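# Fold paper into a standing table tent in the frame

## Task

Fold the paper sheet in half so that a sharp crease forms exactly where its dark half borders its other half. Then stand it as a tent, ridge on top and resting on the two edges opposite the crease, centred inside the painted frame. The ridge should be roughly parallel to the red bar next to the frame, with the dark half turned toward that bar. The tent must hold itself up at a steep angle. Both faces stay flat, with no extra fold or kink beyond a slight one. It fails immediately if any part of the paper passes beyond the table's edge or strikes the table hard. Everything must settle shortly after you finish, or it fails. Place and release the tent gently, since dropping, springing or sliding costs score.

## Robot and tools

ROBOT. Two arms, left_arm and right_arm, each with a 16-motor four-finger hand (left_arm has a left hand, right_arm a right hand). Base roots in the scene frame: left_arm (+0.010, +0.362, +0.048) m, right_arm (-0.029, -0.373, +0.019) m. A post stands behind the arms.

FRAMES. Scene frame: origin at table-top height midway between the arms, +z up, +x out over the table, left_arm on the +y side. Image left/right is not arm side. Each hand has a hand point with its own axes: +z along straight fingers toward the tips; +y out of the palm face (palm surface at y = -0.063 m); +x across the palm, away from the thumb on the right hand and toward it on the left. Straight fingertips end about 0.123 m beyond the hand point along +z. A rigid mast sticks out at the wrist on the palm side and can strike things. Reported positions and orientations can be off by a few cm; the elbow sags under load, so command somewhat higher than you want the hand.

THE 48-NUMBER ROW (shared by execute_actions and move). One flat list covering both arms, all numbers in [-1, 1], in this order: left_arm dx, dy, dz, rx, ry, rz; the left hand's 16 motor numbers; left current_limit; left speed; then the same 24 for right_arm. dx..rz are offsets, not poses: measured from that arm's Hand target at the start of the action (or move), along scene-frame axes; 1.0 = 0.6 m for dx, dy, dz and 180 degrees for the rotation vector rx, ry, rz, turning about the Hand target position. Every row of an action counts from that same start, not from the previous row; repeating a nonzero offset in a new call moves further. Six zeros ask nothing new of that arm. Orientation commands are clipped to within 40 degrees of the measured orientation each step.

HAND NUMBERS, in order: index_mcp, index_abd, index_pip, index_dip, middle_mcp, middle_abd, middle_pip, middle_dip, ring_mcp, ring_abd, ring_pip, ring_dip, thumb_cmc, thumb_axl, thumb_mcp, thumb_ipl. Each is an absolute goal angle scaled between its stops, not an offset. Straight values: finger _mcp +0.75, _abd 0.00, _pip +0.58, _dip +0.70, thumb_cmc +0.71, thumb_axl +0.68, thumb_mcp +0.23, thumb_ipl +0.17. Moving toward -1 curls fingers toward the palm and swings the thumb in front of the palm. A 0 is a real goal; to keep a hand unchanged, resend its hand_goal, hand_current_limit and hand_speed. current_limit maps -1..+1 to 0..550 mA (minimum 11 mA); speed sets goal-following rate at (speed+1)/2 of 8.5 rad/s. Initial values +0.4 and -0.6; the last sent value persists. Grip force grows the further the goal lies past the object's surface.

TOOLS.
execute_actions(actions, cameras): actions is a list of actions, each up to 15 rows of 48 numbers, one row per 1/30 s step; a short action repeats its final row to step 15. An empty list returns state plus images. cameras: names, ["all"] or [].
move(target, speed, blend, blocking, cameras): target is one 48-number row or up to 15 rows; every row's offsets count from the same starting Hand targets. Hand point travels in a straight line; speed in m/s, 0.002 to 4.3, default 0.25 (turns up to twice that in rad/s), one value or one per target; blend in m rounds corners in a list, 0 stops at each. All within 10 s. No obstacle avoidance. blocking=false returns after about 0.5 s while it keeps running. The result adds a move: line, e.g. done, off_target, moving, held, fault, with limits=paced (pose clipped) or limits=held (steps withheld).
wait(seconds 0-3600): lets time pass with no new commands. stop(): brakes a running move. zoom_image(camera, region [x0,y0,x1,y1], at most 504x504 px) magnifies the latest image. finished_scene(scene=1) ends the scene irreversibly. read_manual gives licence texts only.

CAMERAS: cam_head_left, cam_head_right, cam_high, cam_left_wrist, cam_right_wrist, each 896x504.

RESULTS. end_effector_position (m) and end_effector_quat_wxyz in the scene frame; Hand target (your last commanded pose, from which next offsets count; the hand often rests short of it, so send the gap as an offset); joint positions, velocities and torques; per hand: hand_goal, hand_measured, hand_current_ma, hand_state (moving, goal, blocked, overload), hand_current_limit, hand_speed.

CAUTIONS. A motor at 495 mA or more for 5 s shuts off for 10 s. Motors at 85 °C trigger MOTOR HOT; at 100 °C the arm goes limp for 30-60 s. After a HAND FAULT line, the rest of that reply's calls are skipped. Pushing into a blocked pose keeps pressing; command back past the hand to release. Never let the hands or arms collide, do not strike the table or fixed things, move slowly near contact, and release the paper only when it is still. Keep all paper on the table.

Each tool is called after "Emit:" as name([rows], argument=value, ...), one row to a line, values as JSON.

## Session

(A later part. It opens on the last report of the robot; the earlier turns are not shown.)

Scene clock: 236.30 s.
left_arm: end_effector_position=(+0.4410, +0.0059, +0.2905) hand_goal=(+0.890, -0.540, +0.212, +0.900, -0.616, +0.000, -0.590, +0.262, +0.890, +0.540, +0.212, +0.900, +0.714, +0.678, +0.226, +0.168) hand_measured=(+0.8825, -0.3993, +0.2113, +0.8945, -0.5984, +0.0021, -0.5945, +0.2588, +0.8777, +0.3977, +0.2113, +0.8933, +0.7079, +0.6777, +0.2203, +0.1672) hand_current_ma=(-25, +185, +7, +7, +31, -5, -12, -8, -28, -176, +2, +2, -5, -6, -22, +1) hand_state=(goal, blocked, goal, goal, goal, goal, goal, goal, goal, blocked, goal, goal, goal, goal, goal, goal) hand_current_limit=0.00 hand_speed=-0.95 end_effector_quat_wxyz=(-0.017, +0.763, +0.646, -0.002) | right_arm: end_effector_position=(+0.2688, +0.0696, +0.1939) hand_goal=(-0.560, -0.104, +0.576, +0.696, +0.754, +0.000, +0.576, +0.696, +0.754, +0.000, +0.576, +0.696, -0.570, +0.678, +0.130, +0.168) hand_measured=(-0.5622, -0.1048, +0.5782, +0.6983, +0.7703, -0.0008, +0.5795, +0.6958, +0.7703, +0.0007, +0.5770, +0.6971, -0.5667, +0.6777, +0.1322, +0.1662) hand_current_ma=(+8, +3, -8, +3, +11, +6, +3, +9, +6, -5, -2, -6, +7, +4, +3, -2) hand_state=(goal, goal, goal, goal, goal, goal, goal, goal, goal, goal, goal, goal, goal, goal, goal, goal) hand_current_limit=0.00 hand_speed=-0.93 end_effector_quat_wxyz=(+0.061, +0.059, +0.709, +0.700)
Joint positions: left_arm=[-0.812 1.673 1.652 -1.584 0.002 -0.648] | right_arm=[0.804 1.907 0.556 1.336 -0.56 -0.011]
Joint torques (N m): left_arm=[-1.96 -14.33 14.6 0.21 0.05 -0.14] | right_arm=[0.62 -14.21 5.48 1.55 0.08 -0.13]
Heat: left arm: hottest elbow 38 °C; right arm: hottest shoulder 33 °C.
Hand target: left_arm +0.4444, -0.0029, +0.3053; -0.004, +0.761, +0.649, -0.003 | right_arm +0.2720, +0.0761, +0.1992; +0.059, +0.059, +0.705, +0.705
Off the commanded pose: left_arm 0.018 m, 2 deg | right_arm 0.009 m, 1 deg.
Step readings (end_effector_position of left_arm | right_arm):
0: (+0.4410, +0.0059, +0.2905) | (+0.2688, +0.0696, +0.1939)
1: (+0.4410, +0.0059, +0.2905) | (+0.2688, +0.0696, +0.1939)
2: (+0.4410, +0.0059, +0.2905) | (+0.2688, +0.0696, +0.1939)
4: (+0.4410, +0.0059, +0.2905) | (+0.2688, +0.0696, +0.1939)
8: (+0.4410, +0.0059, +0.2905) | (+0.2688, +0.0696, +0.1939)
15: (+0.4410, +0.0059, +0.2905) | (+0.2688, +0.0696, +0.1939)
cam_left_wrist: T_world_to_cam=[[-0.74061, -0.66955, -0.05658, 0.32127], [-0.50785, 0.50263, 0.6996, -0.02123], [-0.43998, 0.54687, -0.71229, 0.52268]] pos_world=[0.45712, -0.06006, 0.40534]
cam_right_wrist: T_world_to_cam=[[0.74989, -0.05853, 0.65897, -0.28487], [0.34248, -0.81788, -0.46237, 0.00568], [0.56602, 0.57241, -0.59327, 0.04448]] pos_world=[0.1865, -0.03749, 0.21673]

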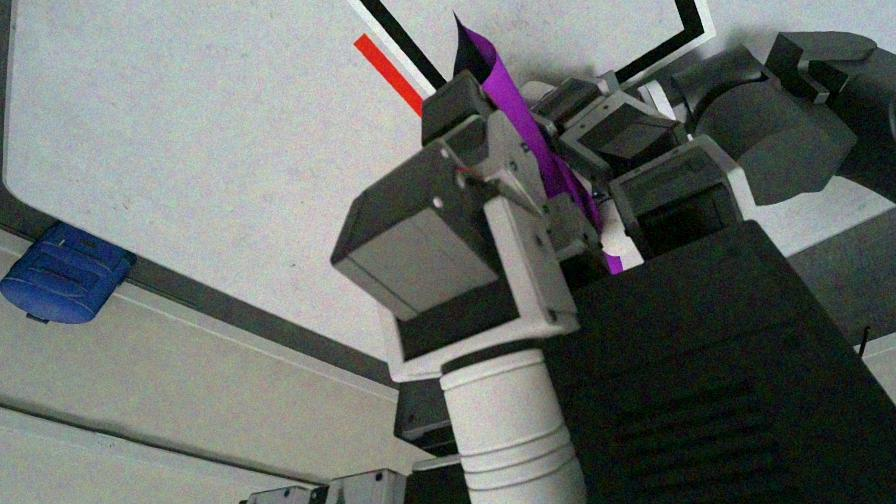

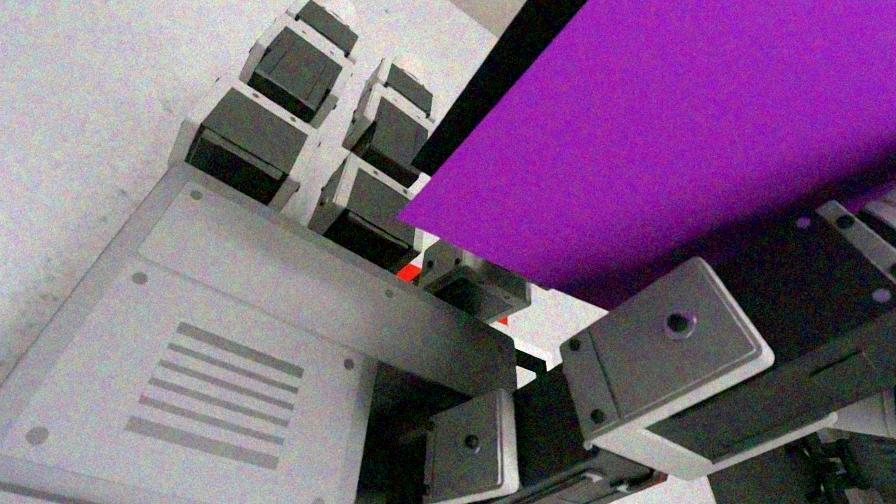

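Emit:
execute_actions([
  [[0,0,0,0,0,0,0.890,-0.54,0.212,0.899,-0.616,0,-0.591,0.261,0.890,0.54,0.212,0.899,0.714,0.678,0.226,0.168,0.0,-0.95,0,0,0,0,0,0,-0.288,-0.104,0.255,0.377,0.754,0,0.576,0.696,0.754,0,0.576,0.696,-0.571,0.678,0.13,0.168,0.0,-0.9]],
  [[0,0,0,0,0,0,0.890,-0.54,0.212,0.899,-0.616,0,-0.591,0.261,0.890,0.54,0.212,0.899,0.714,0.678,0.226,0.168,0.0,-0.95,0,0,0,0,0,0,-0.288,-0.104,0.255,0.377,0.754,0,0.576,0.696,0.754,0,0.576,0.696,-0.571,0.678,0.13,0.168,0.0,-0.9]],
  [[0,0,0,0,0,0,0.890,-0.54,0.212,0.899,-0.616,0,-0.591,0.261,0.890,0.54,0.212,0.899,0.714,0.678,0.226,0.168,0.0,-0.95,0,0,0,0,0,0,-0.288,-0.104,0.255,0.377,0.754,0,0.576,0.696,0.754,0,0.576,0.696,-0.571,0.678,0.13,0.168,0.0,-0.9]],
], cameras=[])

Emit:
execute_actions([
  [[0,0,0,0,0,0,0.890,-0.54,0.212,0.899,-0.616,0,-0.591,0.261,0.890,0.54,0.212,0.899,0.714,0.678,0.226,0.168,0.0,-0.95,0,0,0,0,0,0,-0.356,-0.104,0.255,0.377,0.754,0,0.576,0.696,0.754,0,0.576,0.696,-0.571,0.678,0.095,0.168,0.0,-0.95]],
  [[0,0,0,0,0,0,0.890,-0.54,0.212,0.899,-0.616,0,-0.591,0.261,0.890,0.54,0.212,0.899,0.714,0.678,0.226,0.168,0.0,-0.95,0,0,0,0,0,0,-0.356,-0.104,0.255,0.377,0.754,0,0.576,0.696,0.754,0,0.576,0.696,-0.571,0.678,0.095,0.168,0.0,-0.95]],
], cameras=["cam_head_left","cam_head_right","cam_high"])

Emit:
zoom_image(camera="cam_head_left", region=[474, 174, 524, 224])

Emit:
zoom_image(camera="cam_head_right", region=[466, 174, 516, 224])

Emit:
zoom_image(camera="cam_high", region=[417, 238, 467, 288])

Scene clock: 239.73 s.
left_arm: end_effector_position=(+0.4410, +0.0059, +0.2905) hand_goal=(+0.890, -0.540, +0.212, +0.900, -0.616, +0.000, -0.590, +0.262, +0.890, +0.540, +0.212, +0.900, +0.714, +0.678, +0.226, +0.168) hand_measured=(+0.8825, -0.3993, +0.2126, +0.8945, -0.5984, +0.0021, -0.5945, +0.2588, +0.8765, +0.3977, +0.2113, +0.8933, +0.7079, +0.6777, +0.2203, +0.1681) hand_current_ma=(-24, +184, +4, -4, +37, -4, -13, -9, -16, -169, +8, -5, -3, -4, -10, -1) hand_state=(goal, blocked, goal, goal, goal, goal, goal, goal, goal, blocked, goal, goal, goal, goal, goal, goal) hand_current_limit=0.00 hand_speed=-0.95 end_effector_quat_wxyz=(-0.017, +0.763, +0.646, -0.002) | right_arm: end_effector_position=(+0.2688, +0.0696, +0.1939) hand_goal=(-0.288, -0.104, +0.256, +0.378, +0.754, +0.000, +0.576, +0.696, +0.754, +0.000, +0.576, +0.696, -0.570, +0.678, +0.130, +0.168) hand_measured=(-0.2849, -0.1063, +0.2626, +0.3836, +0.7703, -0.0008, +0.5795, +0.6971, +0.7703, +0.0007, +0.5770, +0.6971, -0.5667, +0.6777, +0.1322, +0.1662) hand_current_ma=(+9, +0, -8, -3, +10, +0, +3, +9, +6, -3, -5, -4, +7, +3, +1, -2) hand_state=(goal, goal, goal, goal, goal, goal, goal, goal, goal, goal, goal, goal, goal, goal, goal, goal) hand_current_limit=0.00 hand_speed=-0.90 end_effector_quat_wxyz=(+0.061, +0.059, +0.709, +0.700)
Joint positions: left_arm=[-0.812 1.673 1.652 -1.584 0.002 -0.648] | right_arm=[0.804 1.907 0.556 1.336 -0.56 -0.011]
Joint torques (N m): left_arm=[-1.96 -14.39 14.61 0.21 0.04 -0.14] | right_arm=[1.08 -14.56 5.44 1.62 0.07 -0.13]
Heat: left arm: hottest elbow 39 °C; right arm: hottest shoulder 33 °C.
Hand target: left_arm +0.4444, -0.0029, +0.3053; -0.004, +0.761, +0.649, -0.003 | right_arm +0.2720, +0.0761, +0.1992; +0.059, +0.059, +0.705, +0.705
Off the commanded pose: left_arm 0.018 m, 2 deg | right_arm 0.009 m, 1 deg.
Step readings (end_effector_position of left_arm | right_arm):
0: (+0.4410, +0.0059, +0.2905) | (+0.2688, +0.0696, +0.1939)
1: (+0.4410, +0.0059, +0.2905) | (+0.2688, +0.0696, +0.1939)
2: (+0.4410, +0.0059, +0.2905) | (+0.2688, +0.0696, +0.1939)
4: (+0.4410, +0.0059, +0.2905) | (+0.2688, +0.0696, +0.1939)
8: (+0.4410, +0.0059, +0.2905) | (+0.2688, +0.0696, +0.1939)
15: (+0.4410, +0.0059, +0.2905) | (+0.2688, +0.0696, +0.1939)
16: (+0.4410, +0.0059, +0.2905) | (+0.2688, +0.0696, +0.1939)
17: (+0.4410, +0.0059, +0.2905) | (+0.2688, +0.0696, +0.1939)
19: (+0.4410, +0.0059, +0.2905) | (+0.2688, +0.0696, +0.1939)
23: (+0.4410, +0.0059, +0.2905) | (+0.2688, +0.0696, +0.1939)
30: (+0.4410, +0.0059, +0.2905) | (+0.2688, +0.0696, +0.1939)
31: (+0.4410, +0.0059, +0.2905) | (+0.2688, +0.0696, +0.1939)
32: (+0.4410, +0.0059, +0.2905) | (+0.2688, +0.0696, +0.1939)
34: (+0.4410, +0.0059, +0.2905) | (+0.2688, +0.0696, +0.1939)
38: (+0.4410, +0.0059, +0.2905) | (+0.2688, +0.0696, +0.1939)
45: (+0.4410, +0.0059, +0.2905) | (+0.2688, +0.0696, +0.1939)

Scene clock: 240.93 s.
left_arm: end_effector_position=(+0.4410, +0.0059, +0.2905) hand_goal=(+0.890, -0.540, +0.212, +0.900, -0.616, +0.000, -0.590, +0.262, +0.890, +0.540, +0.212, +0.900, +0.714, +0.678, +0.226, +0.168) hand_measured=(+0.8825, -0.4008, +0.2126, +0.8945, -0.5984, +0.0021, -0.5932, +0.2588, +0.8765, +0.3963, +0.2113, +0.8945, +0.7092, +0.6777, +0.2203, +0.1681) hand_current_ma=(-21, +175, +13, -2, +27, -1, -3, -7, -11, -176, +8, -5, -4, -9, -18, -3) hand_state=(goal, blocked, goal, goal, goal, goal, goal, goal, goal, blocked, goal, goal, goal, goal, goal, goal) hand_current_limit=0.00 hand_speed=-0.95 end_effector_quat_wxyz=(-0.017, +0.763, +0.646, -0.002) | right_arm: end_effector_position=(+0.2688, +0.0696, +0.1939) hand_goal=(-0.356, -0.104, +0.256, +0.378, +0.754, +0.000, +0.576, +0.696, +0.754, +0.000, +0.576, +0.696, -0.570, +0.678, +0.096, +0.168) hand_measured=(-0.3331, -0.1063, +0.2626, +0.3836, +0.7716, -0.0008, +0.5782, +0.6971, +0.7703, +0.0007, +0.5770, +0.6971, -0.5680, +0.6777, +0.0995, +0.1672) hand_current_ma=(+13, +1, -7, +6, +10, +4, +0, +10, +5, -8, -7, -4, +8, +1, -2, -1) hand_state=(blocked, goal, goal, goal, goal, goal, goal, goal, goal, goal, goal, goal, goal, goal, goal, goal) hand_current_limit=0.00 hand_speed=-0.95 end_effector_quat_wxyz=(+0.061, +0.059, +0.709, +0.700)
Joint positions: left_arm=[-0.812 1.673 1.652 -1.584 0.002 -0.648] | right_arm=[0.804 1.907 0.556 1.336 -0.56 -0.011]
Joint torques (N m): left_arm=[-1.96 -14.39 14.6 0.21 0.04 -0.14] | right_arm=[1.08 -14.45 5.49 1.68 0.04 -0.15]
Heat: left arm: hottest elbow 39 °C; right arm: hottest shoulder 33 °C.
Hand target: left_arm +0.4444, -0.0029, +0.3053; -0.004, +0.761, +0.649, -0.003 | right_arm +0.2720, +0.0761, +0.1992; +0.059, +0.059, +0.705, +0.705
Off the commanded pose: left_arm 0.018 m, 2 deg | right_arm 0.009 m, 1 deg.
Step readings (end_effector_position of left_arm | right_arm):
0: (+0.4410, +0.0059, +0.2905) | (+0.2688, +0.0696, +0.1939)
1: (+0.4410, +0.0059, +0.2905) | (+0.2688, +0.0696, +0.1939)
2: (+0.4410, +0.0059, +0.2905) | (+0.2688, +0.0696, +0.1939)
4: (+0.4410, +0.0059, +0.2905) | (+0.2688, +0.0696, +0.1939)
8: (+0.4410, +0.0059, +0.2905) | (+0.2688, +0.0696, +0.1939)
15: (+0.4410, +0.0059, +0.2905) | (+0.2688, +0.0696, +0.1939)
16: (+0.4410, +0.0059, +0.2905) | (+0.2688, +0.0696, +0.1939)
17: (+0.4410, +0.0059, +0.2905) | (+0.2688, +0.0696, +0.1939)
19: (+0.4410, +0.0059, +0.2905) | (+0.2688, +0.0696, +0.1939)
23: (+0.4410, +0.0059, +0.2905) | (+0.2688, +0.0696, +0.1939)
30: (+0.4410, +0.0059, +0.2905) | (+0.2688, +0.0696, +0.1939)

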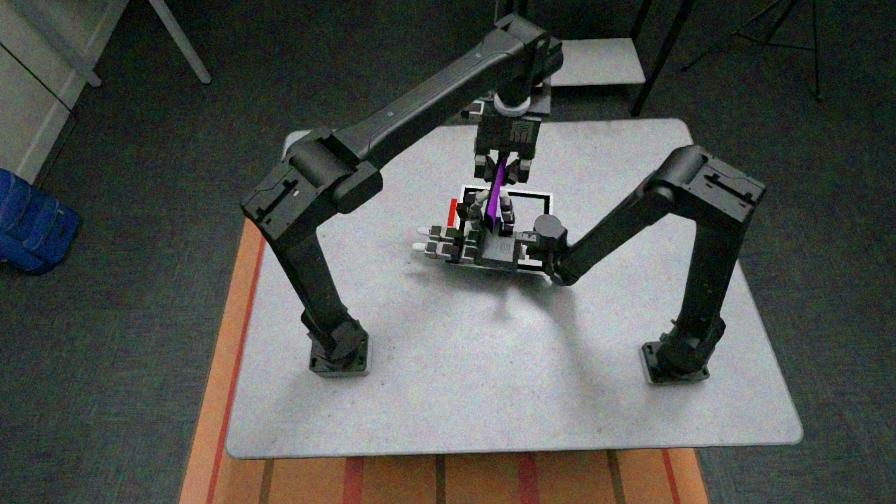

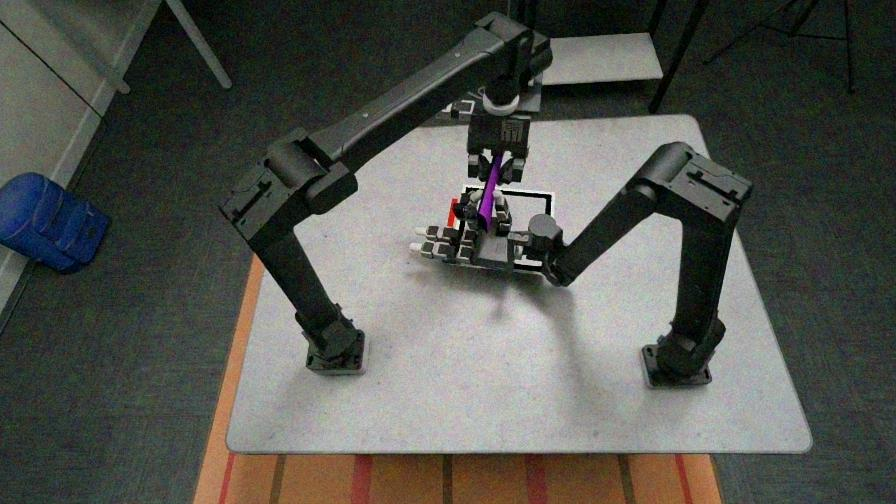

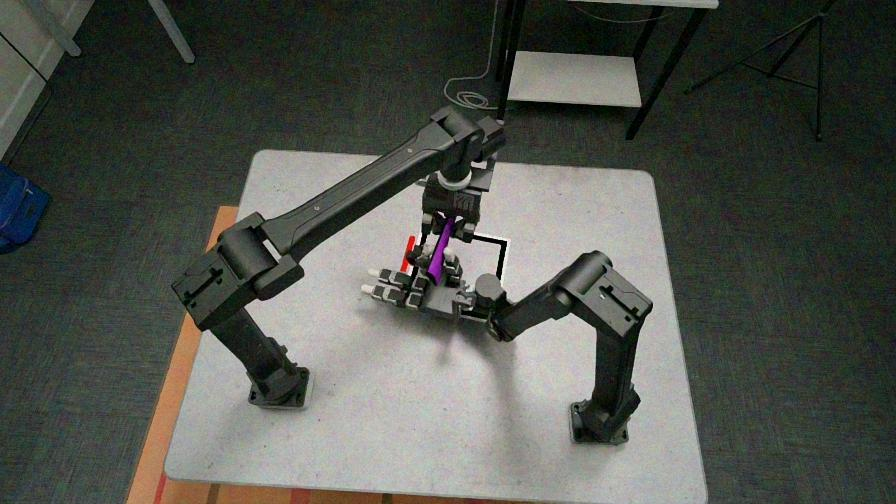

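Scaled by 10.080 from the camera's image (finer frame: 1280x720).

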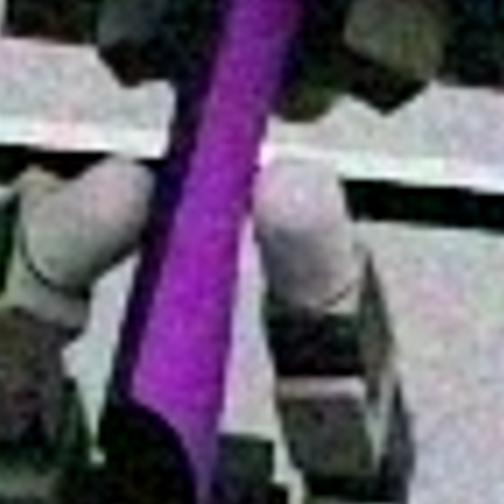

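Scaled by 10.080 from the camera's image (finer frame: 1280x720).

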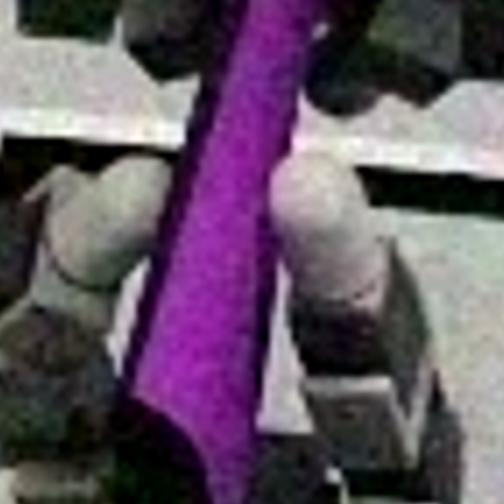

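Scaled by 10.080 from the camera's image (finer frame: 1280x720).

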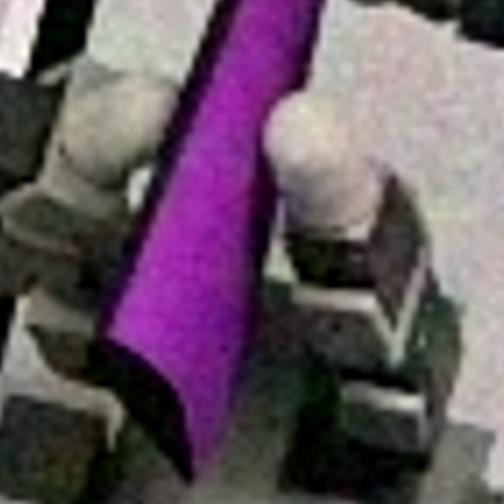

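Emit:
execute_actions([
  [[0,0,0,0,0,0,0.890,-0.54,0.212,0.899,-0.616,0,-0.591,0.261,0.890,0.54,0.212,0.899,0.714,0.678,0.226,0.168,0.0,-0.95,0,0,0,0,0,0,-0.40,-0.104,0.255,0.377,0.754,0,0.576,0.696,0.754,0,0.576,0.696,-0.571,0.678,0.078,0.168,0.0,-0.96]],
  [[0,0,0,0,0,0,0.890,-0.54,0.212,0.899,-0.616,0,-0.591,0.261,0.890,0.54,0.212,0.899,0.714,0.678,0.226,0.168,0.0,-0.95,0,0,0,0,0,0,-0.40,-0.104,0.255,0.377,0.754,0,0.576,0.696,0.754,0,0.576,0.696,-0.571,0.678,0.078,0.168,0.0,-0.96]],
], cameras=["cam_head_left","cam_head_right","cam_high"])

Emit:
zoom_image(camera="cam_head_left", region=[474, 174, 524, 224])

Emit:
zoom_image(camera="cam_head_right", region=[466, 174, 516, 224])

Emit:
zoom_image(camera="cam_high", region=[417, 238, 467, 288])

Scene clock: 242.73 s.
left_arm: end_effector_position=(+0.4410, +0.0059, +0.2905) hand_goal=(+0.890, -0.540, +0.212, +0.900, -0.616, +0.000, -0.590, +0.262, +0.890, +0.540, +0.212, +0.900, +0.714, +0.678, +0.226, +0.168) hand_measured=(+0.8837, -0.3993, +0.2113, +0.8945, -0.5984, +0.0021, -0.5945, +0.2588, +0.8777, +0.3977, +0.2113, +0.8933, +0.7092, +0.6777, +0.2203, +0.1672) hand_current_ma=(-21, +182, +13, -5, +26, -1, -2, -6, -12, -179, +9, +0, -8, -3, -17, +6) hand_state=(goal, blocked, goal, goal, goal, goal, goal, goal, goal, blocked, goal, goal, goal, goal, goal, goal) hand_current_limit=0.00 hand_speed=-0.95 end_effector_quat_wxyz=(-0.017, +0.763, +0.646, -0.002) | right_arm: end_effector_position=(+0.2688, +0.0696, +0.1939) hand_goal=(-0.400, -0.104, +0.256, +0.378, +0.754, +0.000, +0.576, +0.696, +0.754, +0.000, +0.576, +0.696, -0.570, +0.678, +0.078, +0.168) hand_measured=(-0.3753, -0.1048, +0.2626, +0.3836, +0.7716, -0.0008, +0.5795, +0.6958, +0.7703, +0.0007, +0.5757, +0.6971, -0.5667, +0.6777, +0.0837, +0.1719) hand_current_ma=(+9, +0, -9, +3, +11, +1, +6, +5, +2, -2, -6, -6, +5, -1, -2, +0) hand_state=(blocked, goal, goal, goal, goal, goal, goal, goal, goal, goal, goal, goal, goal, goal, goal, goal) hand_current_limit=0.00 hand_speed=-0.96 end_effector_quat_wxyz=(+0.061, +0.059, +0.709, +0.700)
Joint positions: left_arm=[-0.812 1.673 1.652 -1.584 0.002 -0.648] | right_arm=[0.804 1.907 0.556 1.336 -0.56 -0.011]
Joint torques (N m): left_arm=[-1.9 -14.39 14.6 0.21 0.04 -0.14] | right_arm=[1.08 -14.74 5.35 1.68 0.06 -0.12]
Heat: left arm: hottest elbow 39 °C; right arm: hottest shoulder 33 °C.
Hand target: left_arm +0.4444, -0.0029, +0.3053; -0.004, +0.761, +0.649, -0.003 | right_arm +0.2720, +0.0761, +0.1992; +0.059, +0.059, +0.705, +0.705
Off the commanded pose: left_arm 0.018 m, 2 deg | right_arm 0.009 m, 1 deg.
Step readings (end_effector_position of left_arm | right_arm):
0: (+0.4410, +0.0059, +0.2905) | (+0.2688, +0.0696, +0.1939)
1: (+0.4410, +0.0059, +0.2905) | (+0.2688, +0.0696, +0.1939)
2: (+0.4410, +0.0059, +0.2905) | (+0.2688, +0.0696, +0.1939)
4: (+0.4410, +0.0059, +0.2905) | (+0.2688, +0.0696, +0.1939)
8: (+0.4410, +0.0059, +0.2905) | (+0.2688, +0.0696, +0.1939)
15: (+0.4410, +0.0059, +0.2905) | (+0.2688, +0.0696, +0.1939)
16: (+0.4410, +0.0059, +0.2905) | (+0.2688, +0.0696, +0.1939)
17: (+0.4410, +0.0059, +0.2905) | (+0.2688, +0.0696, +0.1939)
19: (+0.4410, +0.0059, +0.2905) | (+0.2688, +0.0696, +0.1939)
23: (+0.4410, +0.0059, +0.2905) | (+0.2688, +0.0696, +0.1939)
30: (+0.4410, +0.0059, +0.2905) | (+0.2688, +0.0696, +0.1939)

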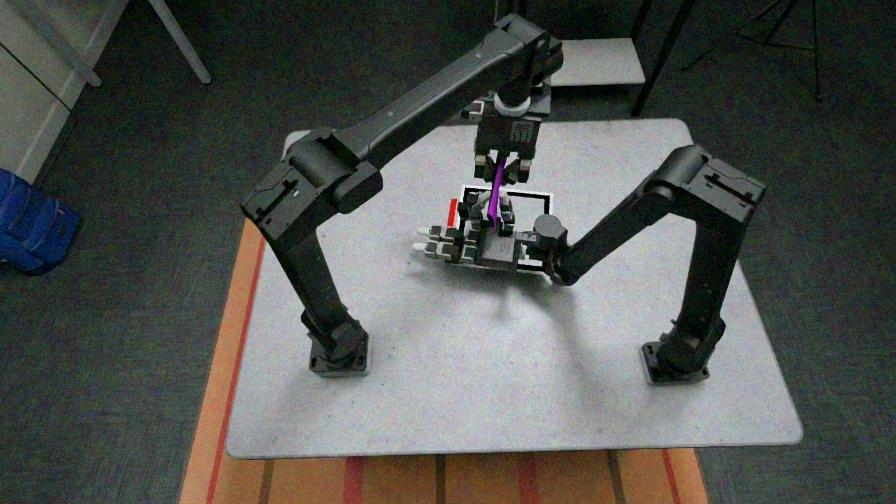

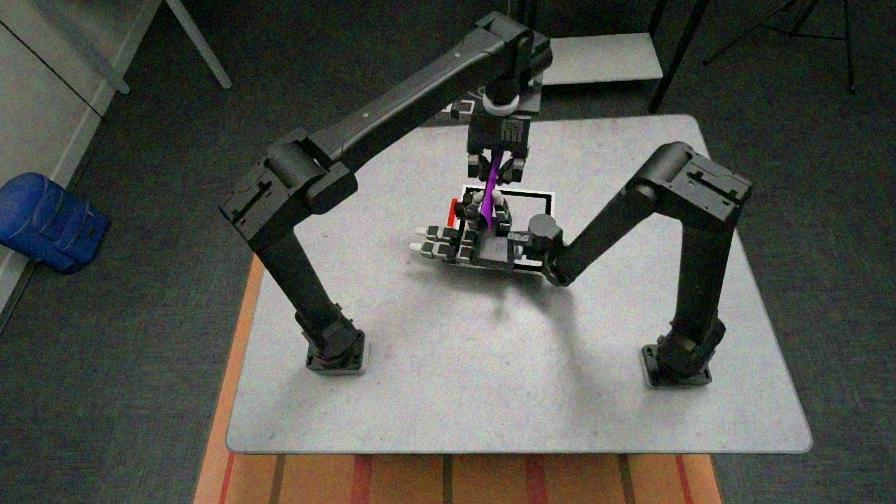

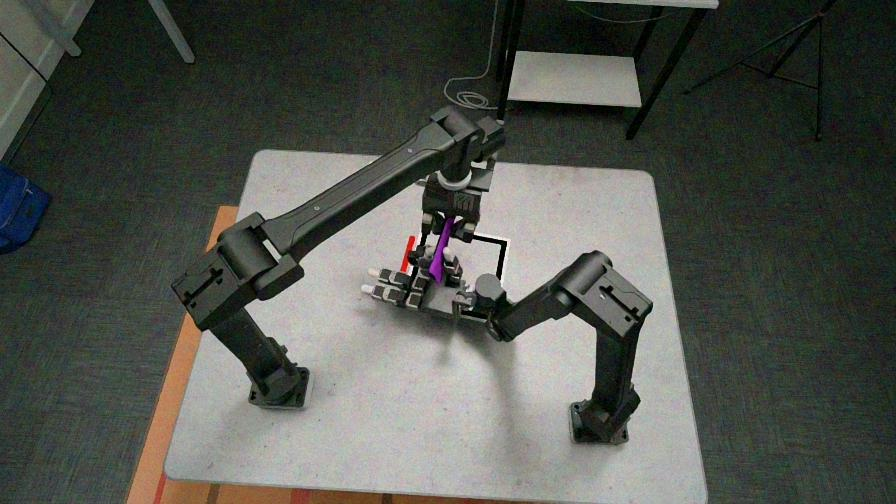

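Scaled by 10.080 from the camera's image (finer frame: 1280x720).

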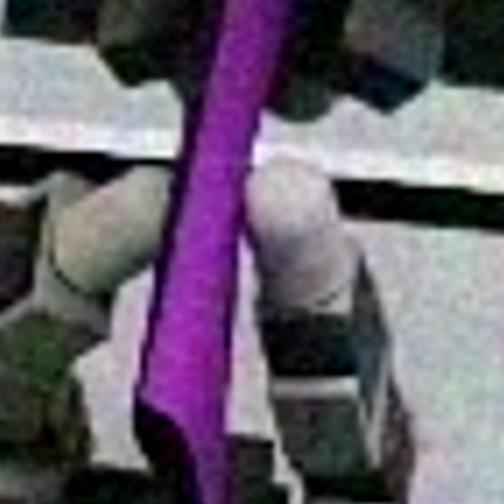

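Scaled by 10.080 from the camera's image (finer frame: 1280x720).

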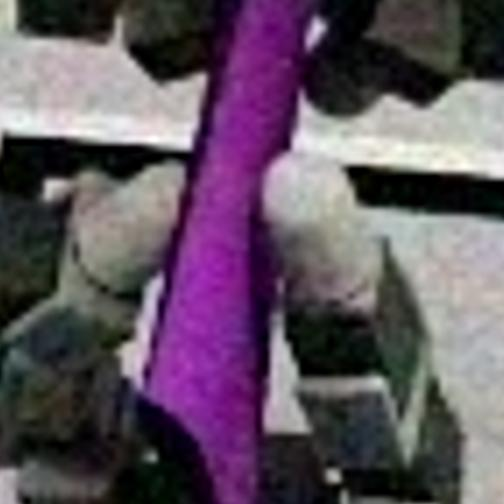

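Scaled by 10.080 from the camera's image (finer frame: 1280x720).

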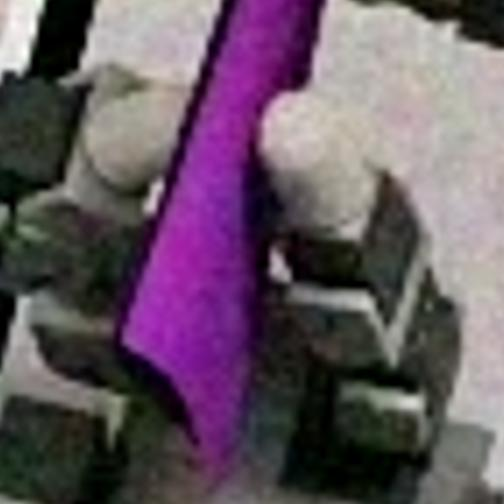

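Emit:
execute_actions([
  [[0,0,0,0,0,0,0.890,-0.54,0.212,0.899,-0.616,0,-0.591,0.261,0.890,0.54,0.212,0.899,0.714,0.678,0.226,0.168,0.0,-0.95,0,0,0,0,0,0,-0.44,-0.104,0.255,0.377,0.754,0,0.576,0.696,0.754,0,0.576,0.696,-0.571,0.678,0.050,0.168,0.0,-0.96]],
  [[0,0,0,0,0,0,0.890,-0.54,0.212,0.899,-0.616,0,-0.591,0.261,0.890,0.54,0.212,0.899,0.714,0.678,0.226,0.168,0.0,-0.95,0,0,0,0,0,0,-0.46,-0.104,0.255,0.377,0.754,0,0.576,0.696,0.754,0,0.576,0.696,-0.571,0.678,0.035,0.168,0.0,-0.96]],
], cameras=["cam_head_left","cam_head_right","cam_high"])

Emit:
zoom_image(camera="cam_head_left", region=[474, 174, 524, 224])

Emit:
zoom_image(camera="cam_high", region=[417, 238, 467, 288])

Scene clock: 245.27 s.
left_arm: end_effector_position=(+0.4410, +0.0059, +0.2905) hand_goal=(+0.890, -0.540, +0.212, +0.900, -0.616, +0.000, -0.590, +0.262, +0.890, +0.540, +0.212, +0.900, +0.714, +0.678, +0.226, +0.168) hand_measured=(+0.8837, -0.3993, +0.2126, +0.8945, -0.5984, +0.0021, -0.5945, +0.2588, +0.8777, +0.3977, +0.2113, +0.8945, +0.7079, +0.6777, +0.2203, +0.1672) hand_current_ma=(-12, +179, -2, +2, +33, -7, -11, -11, -16, -176, -6, -2, -9, -14, -22, +4) hand_state=(goal, blocked, goal, goal, goal, goal, goal, goal, goal, blocked, goal, goal, goal, goal, goal, goal) hand_current_limit=0.00 hand_speed=-0.95 end_effector_quat_wxyz=(-0.017, +0.763, +0.646, -0.002) | right_arm: end_effector_position=(+0.2688, +0.0696, +0.1939) hand_goal=(-0.460, -0.104, +0.256, +0.378, +0.754, +0.000, +0.576, +0.696, +0.754, +0.000, +0.576, +0.696, -0.570, +0.678, +0.036, +0.168) hand_measured=(-0.4103, -0.1048, +0.2626, +0.3836, +0.7703, +0.0007, +0.5795, +0.6971, +0.7703, +0.0007, +0.5770, +0.6971, -0.5667, +0.6767, +0.0550, +0.1729) hand_current_ma=(+14, +1, -9, +5, +13, +5, +5, +10, +7, -5, -2, -2, +7, -3, +3, +1) hand_state=(blocked, goal, goal, goal, goal, goal, goal, goal, goal, goal, goal, goal, goal, goal, goal, goal) hand_current_limit=0.00 hand_speed=-0.96 end_effector_quat_wxyz=(+0.061, +0.059, +0.709, +0.700)
Joint positions: left_arm=[-0.812 1.673 1.652 -1.584 0.002 -0.648] | right_arm=[0.804 1.907 0.556 1.336 -0.56 -0.011]
Joint torques (N m): left_arm=[-1.96 -14.39 14.6 0.21 0.05 -0.14] | right_arm=[0.73 -14.68 5.46 1.55 0.04 -0.13]
Heat: left arm: hottest elbow 39 °C; right arm: hottest shoulder 33 °C.
Hand target: left_arm +0.4444, -0.0029, +0.3053; -0.004, +0.761, +0.649, -0.003 | right_arm +0.2720, +0.0761, +0.1992; +0.059, +0.059, +0.705, +0.705
Off the commanded pose: left_arm 0.018 m, 2 deg | right_arm 0.009 m, 1 deg.
Step readings (end_effector_position of left_arm | right_arm):
0: (+0.4410, +0.0059, +0.2905) | (+0.2688, +0.0696, +0.1939)
1: (+0.4410, +0.0059, +0.2905) | (+0.2688, +0.0696, +0.1939)
2: (+0.4410, +0.0059, +0.2905) | (+0.2688, +0.0696, +0.1939)
4: (+0.4410, +0.0059, +0.2905) | (+0.2688, +0.0696, +0.1939)
8: (+0.4410, +0.0059, +0.2905) | (+0.2688, +0.0696, +0.1939)
15: (+0.4410, +0.0059, +0.2905) | (+0.2688, +0.0696, +0.1939)
16: (+0.4410, +0.0059, +0.2905) | (+0.2688, +0.0696, +0.1939)
17: (+0.4410, +0.0059, +0.2905) | (+0.2688, +0.0696, +0.1939)
19: (+0.4410, +0.0059, +0.2905) | (+0.2688, +0.0696, +0.1939)
23: (+0.4410, +0.0059, +0.2905) | (+0.2688, +0.0696, +0.1939)
30: (+0.4410, +0.0059, +0.2905) | (+0.2688, +0.0696, +0.1939)

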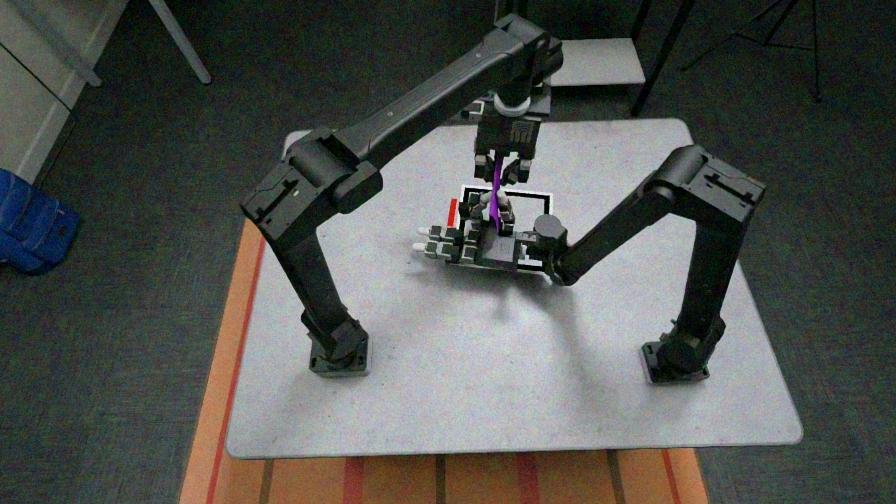

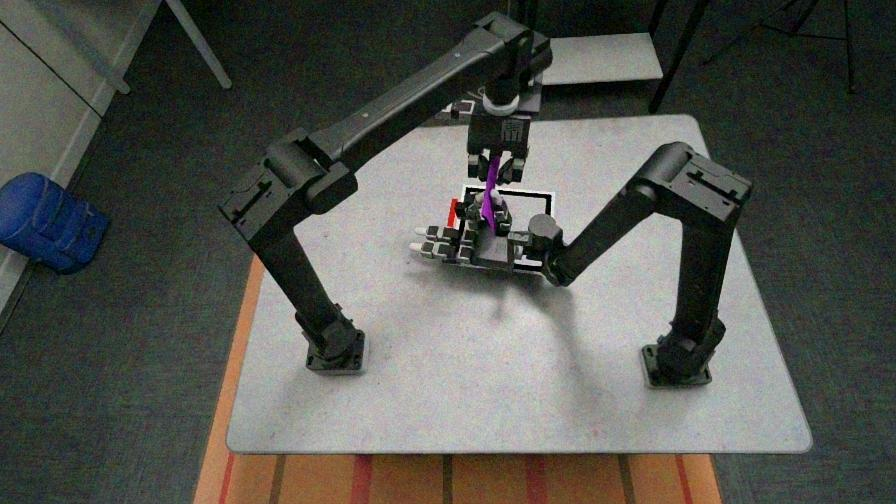

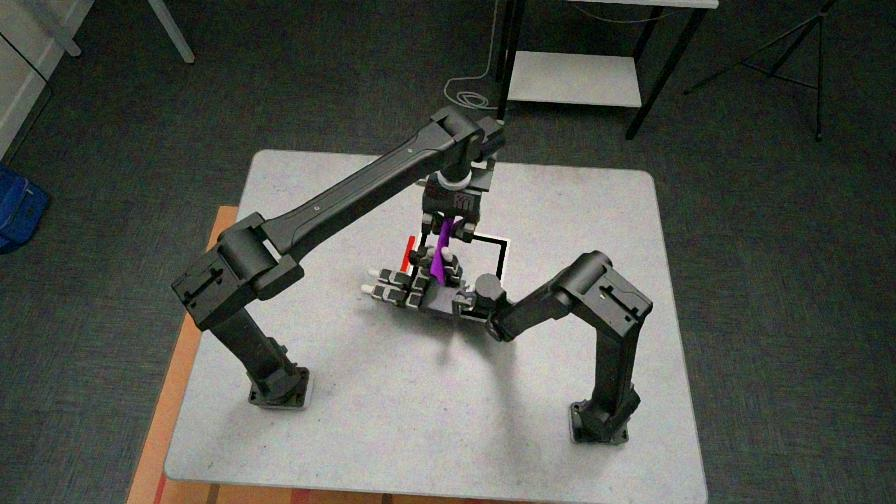

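Scaled by 10.080 from the camera's image (finer frame: 1280x720).

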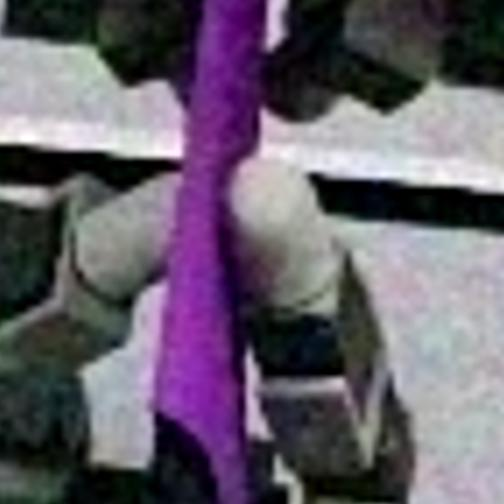

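Scaled by 10.080 from the camera's image (finer frame: 1280x720).

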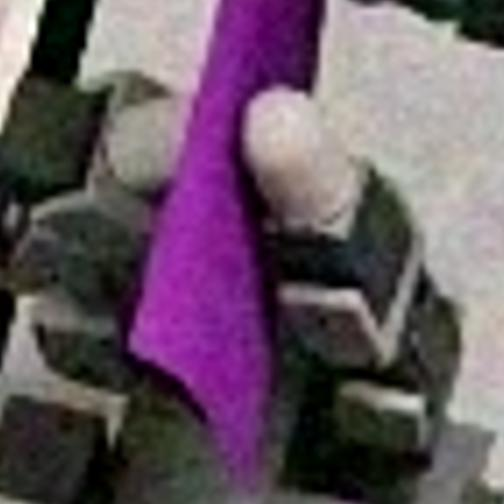

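Emit:
execute_actions([
  [[0,0,0,0,0,0,0.890,-0.54,0.212,0.899,-0.616,0,-0.591,0.261,0.890,0.54,0.212,0.899,0.714,0.678,0.226,0.168,0.0,-0.95,0,0,0,0,0,0,-0.497,-0.104,0.336,0.457,0.754,0,0.576,0.696,0.754,0,0.576,0.696,-0.571,0.678,0.030,0.168,0.0,-0.95]],
  [[0,0,0,0,0,0,0.890,-0.54,0.212,0.899,-0.616,0,-0.591,0.261,0.890,0.54,0.212,0.899,0.714,0.678,0.226,0.168,0.0,-0.95,0,0,0,0,0,0,-0.562,-0.104,0.416,0.536,0.754,0,0.576,0.696,0.754,0,0.576,0.696,-0.571,0.678,0.030,0.168,0.0,-0.95]],
], cameras=["cam_head_left","cam_head_right","cam_high"])

Emit:
zoom_image(camera="cam_head_left", region=[474, 174, 524, 224])

Emit:
zoom_image(camera="cam_high", region=[417, 238, 467, 288])

Scene clock: 247.67 s.
left_arm: end_effector_position=(+0.4410, +0.0059, +0.2905) hand_goal=(+0.890, -0.540, +0.212, +0.900, -0.616, +0.000, -0.590, +0.262, +0.890, +0.540, +0.212, +0.900, +0.714, +0.678, +0.226, +0.168) hand_measured=(+0.8825, -0.3993, +0.2126, +0.8945, -0.5984, +0.0021, -0.5945, +0.2588, +0.8777, +0.3977, +0.2113, +0.8945, +0.7092, +0.6767, +0.2203, +0.1681) hand_current_ma=(-21, +186, +18, +2, +40, +7, -3, -10, -12, -174, +4, +1, -17, -10, -20, -3) hand_state=(goal, blocked, goal, goal, goal, goal, goal, goal, goal, blocked, goal, goal, goal, goal, goal, goal) hand_current_limit=0.00 hand_speed=-0.95 end_effector_quat_wxyz=(-0.017, +0.763, +0.646, -0.002) | right_arm: end_effector_position=(+0.2690, +0.0696, +0.1939) hand_goal=(-0.562, -0.104, +0.416, +0.536, +0.754, +0.000, +0.576, +0.696, +0.754, +0.000, +0.576, +0.696, -0.570, +0.678, +0.030, +0.168) hand_measured=(-0.5261, -0.1063, +0.4153, +0.5327, +0.7703, +0.0007, +0.5782, +0.6971, +0.7691, +0.0007, +0.5770, +0.6971, -0.5667, +0.6777, +0.0520, +0.1738) hand_current_ma=(+12, +3, -8, +2, +7, +3, +2, +7, +4, -7, -3, -1, +3, +0, +6, +1) hand_state=(blocked, goal, goal, goal, goal, goal, goal, goal, goal, goal, goal, goal, goal, goal, blocked, goal) hand_current_limit=0.00 hand_speed=-0.95 end_effector_quat_wxyz=(+0.061, +0.060, +0.709, +0.700)
Joint positions: left_arm=[-0.812 1.673 1.652 -1.584 0.002 -0.648] | right_arm=[0.804 1.907 0.556 1.336 -0.559 -0.011]
Joint torques (N m): left_arm=[-1.96 -14.33 14.61 0.23 0.04 -0.14] | right_arm=[1.03 -14.39 5.53 1.65 0.01 -0.16]
Heat: left arm: hottest elbow 39 °C; right arm: hottest shoulder 33 °C.
Hand target: left_arm +0.4444, -0.0029, +0.3053; -0.004, +0.761, +0.649, -0.003 | right_arm +0.2720, +0.0761, +0.1992; +0.059, +0.059, +0.705, +0.705
Off the commanded pose: left_arm 0.018 m, 2 deg | right_arm 0.009 m, 1 deg.
Step readings (end_effector_position of left_arm | right_arm):
0: (+0.4410, +0.0059, +0.2905) | (+0.2688, +0.0696, +0.1939)
1: (+0.4410, +0.0059, +0.2905) | (+0.2688, +0.0696, +0.1939)
2: (+0.4410, +0.0059, +0.2905) | (+0.2688, +0.0696, +0.1939)
4: (+0.4410, +0.0059, +0.2905) | (+0.2688, +0.0696, +0.1939)
8: (+0.4410, +0.0059, +0.2905) | (+0.2690, +0.0696, +0.1939)
15: (+0.4410, +0.0059, +0.2905) | (+0.2690, +0.0696, +0.1939)
16: (+0.4410, +0.0059, +0.2905) | (+0.2690, +0.0696, +0.1939)
17: (+0.4410, +0.0059, +0.2905) | (+0.2690, +0.0696, +0.1939)
19: (+0.4410, +0.0059, +0.2905) | (+0.2690, +0.0696, +0.1939)
23: (+0.4410, +0.0059, +0.2905) | (+0.2690, +0.0696, +0.1939)
30: (+0.4410, +0.0059, +0.2905) | (+0.2690, +0.0696, +0.1939)

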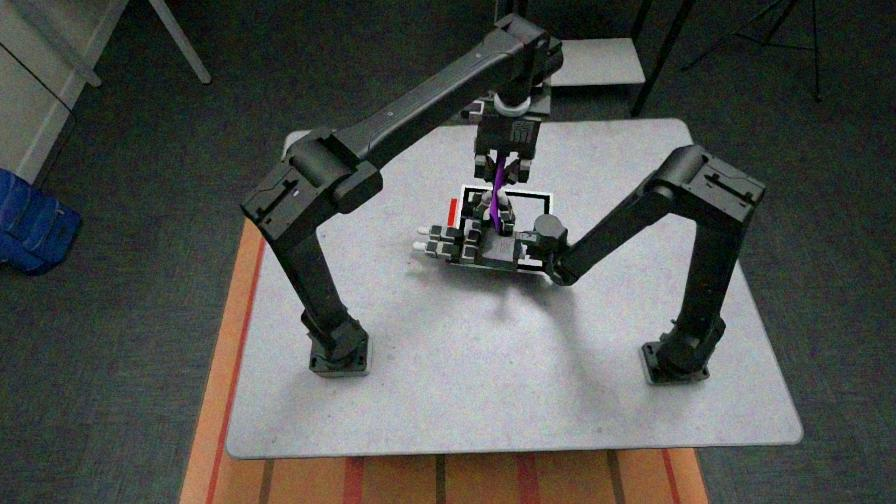

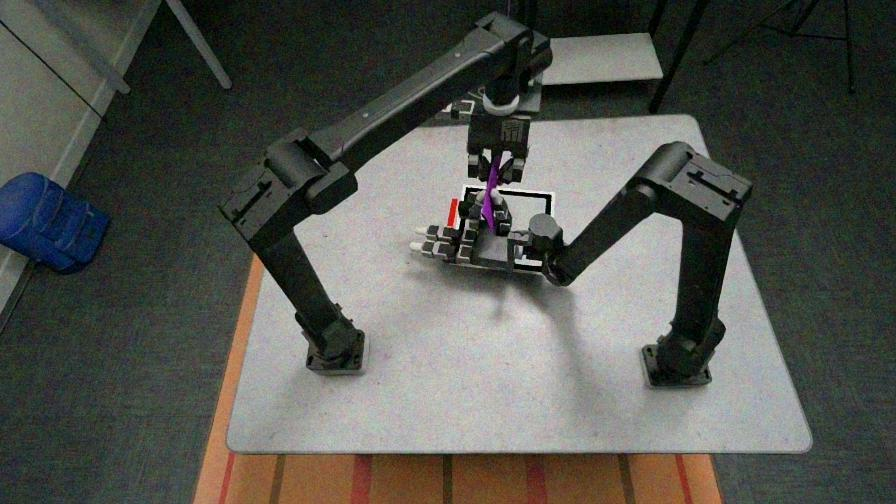

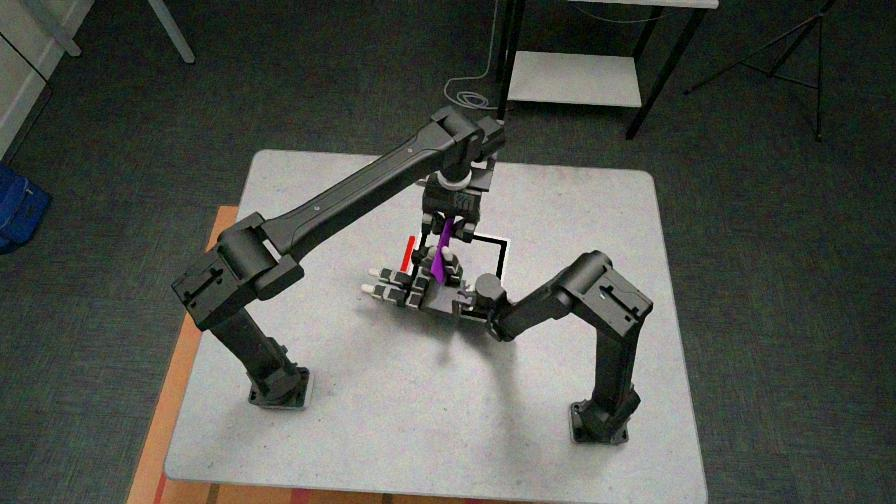

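Scaled by 10.080 from the camera's image (finer frame: 1280x720).

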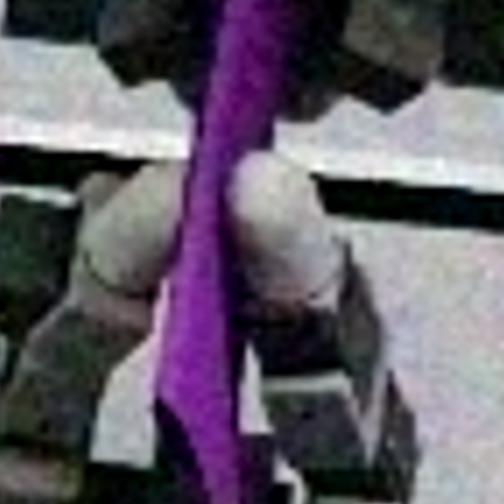

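Scaled by 10.080 from the camera's image (finer frame: 1280x720).

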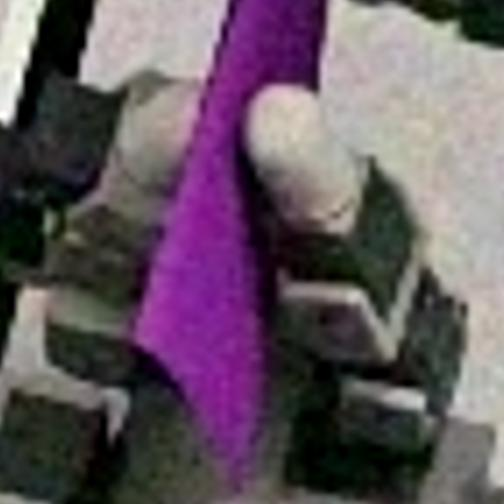

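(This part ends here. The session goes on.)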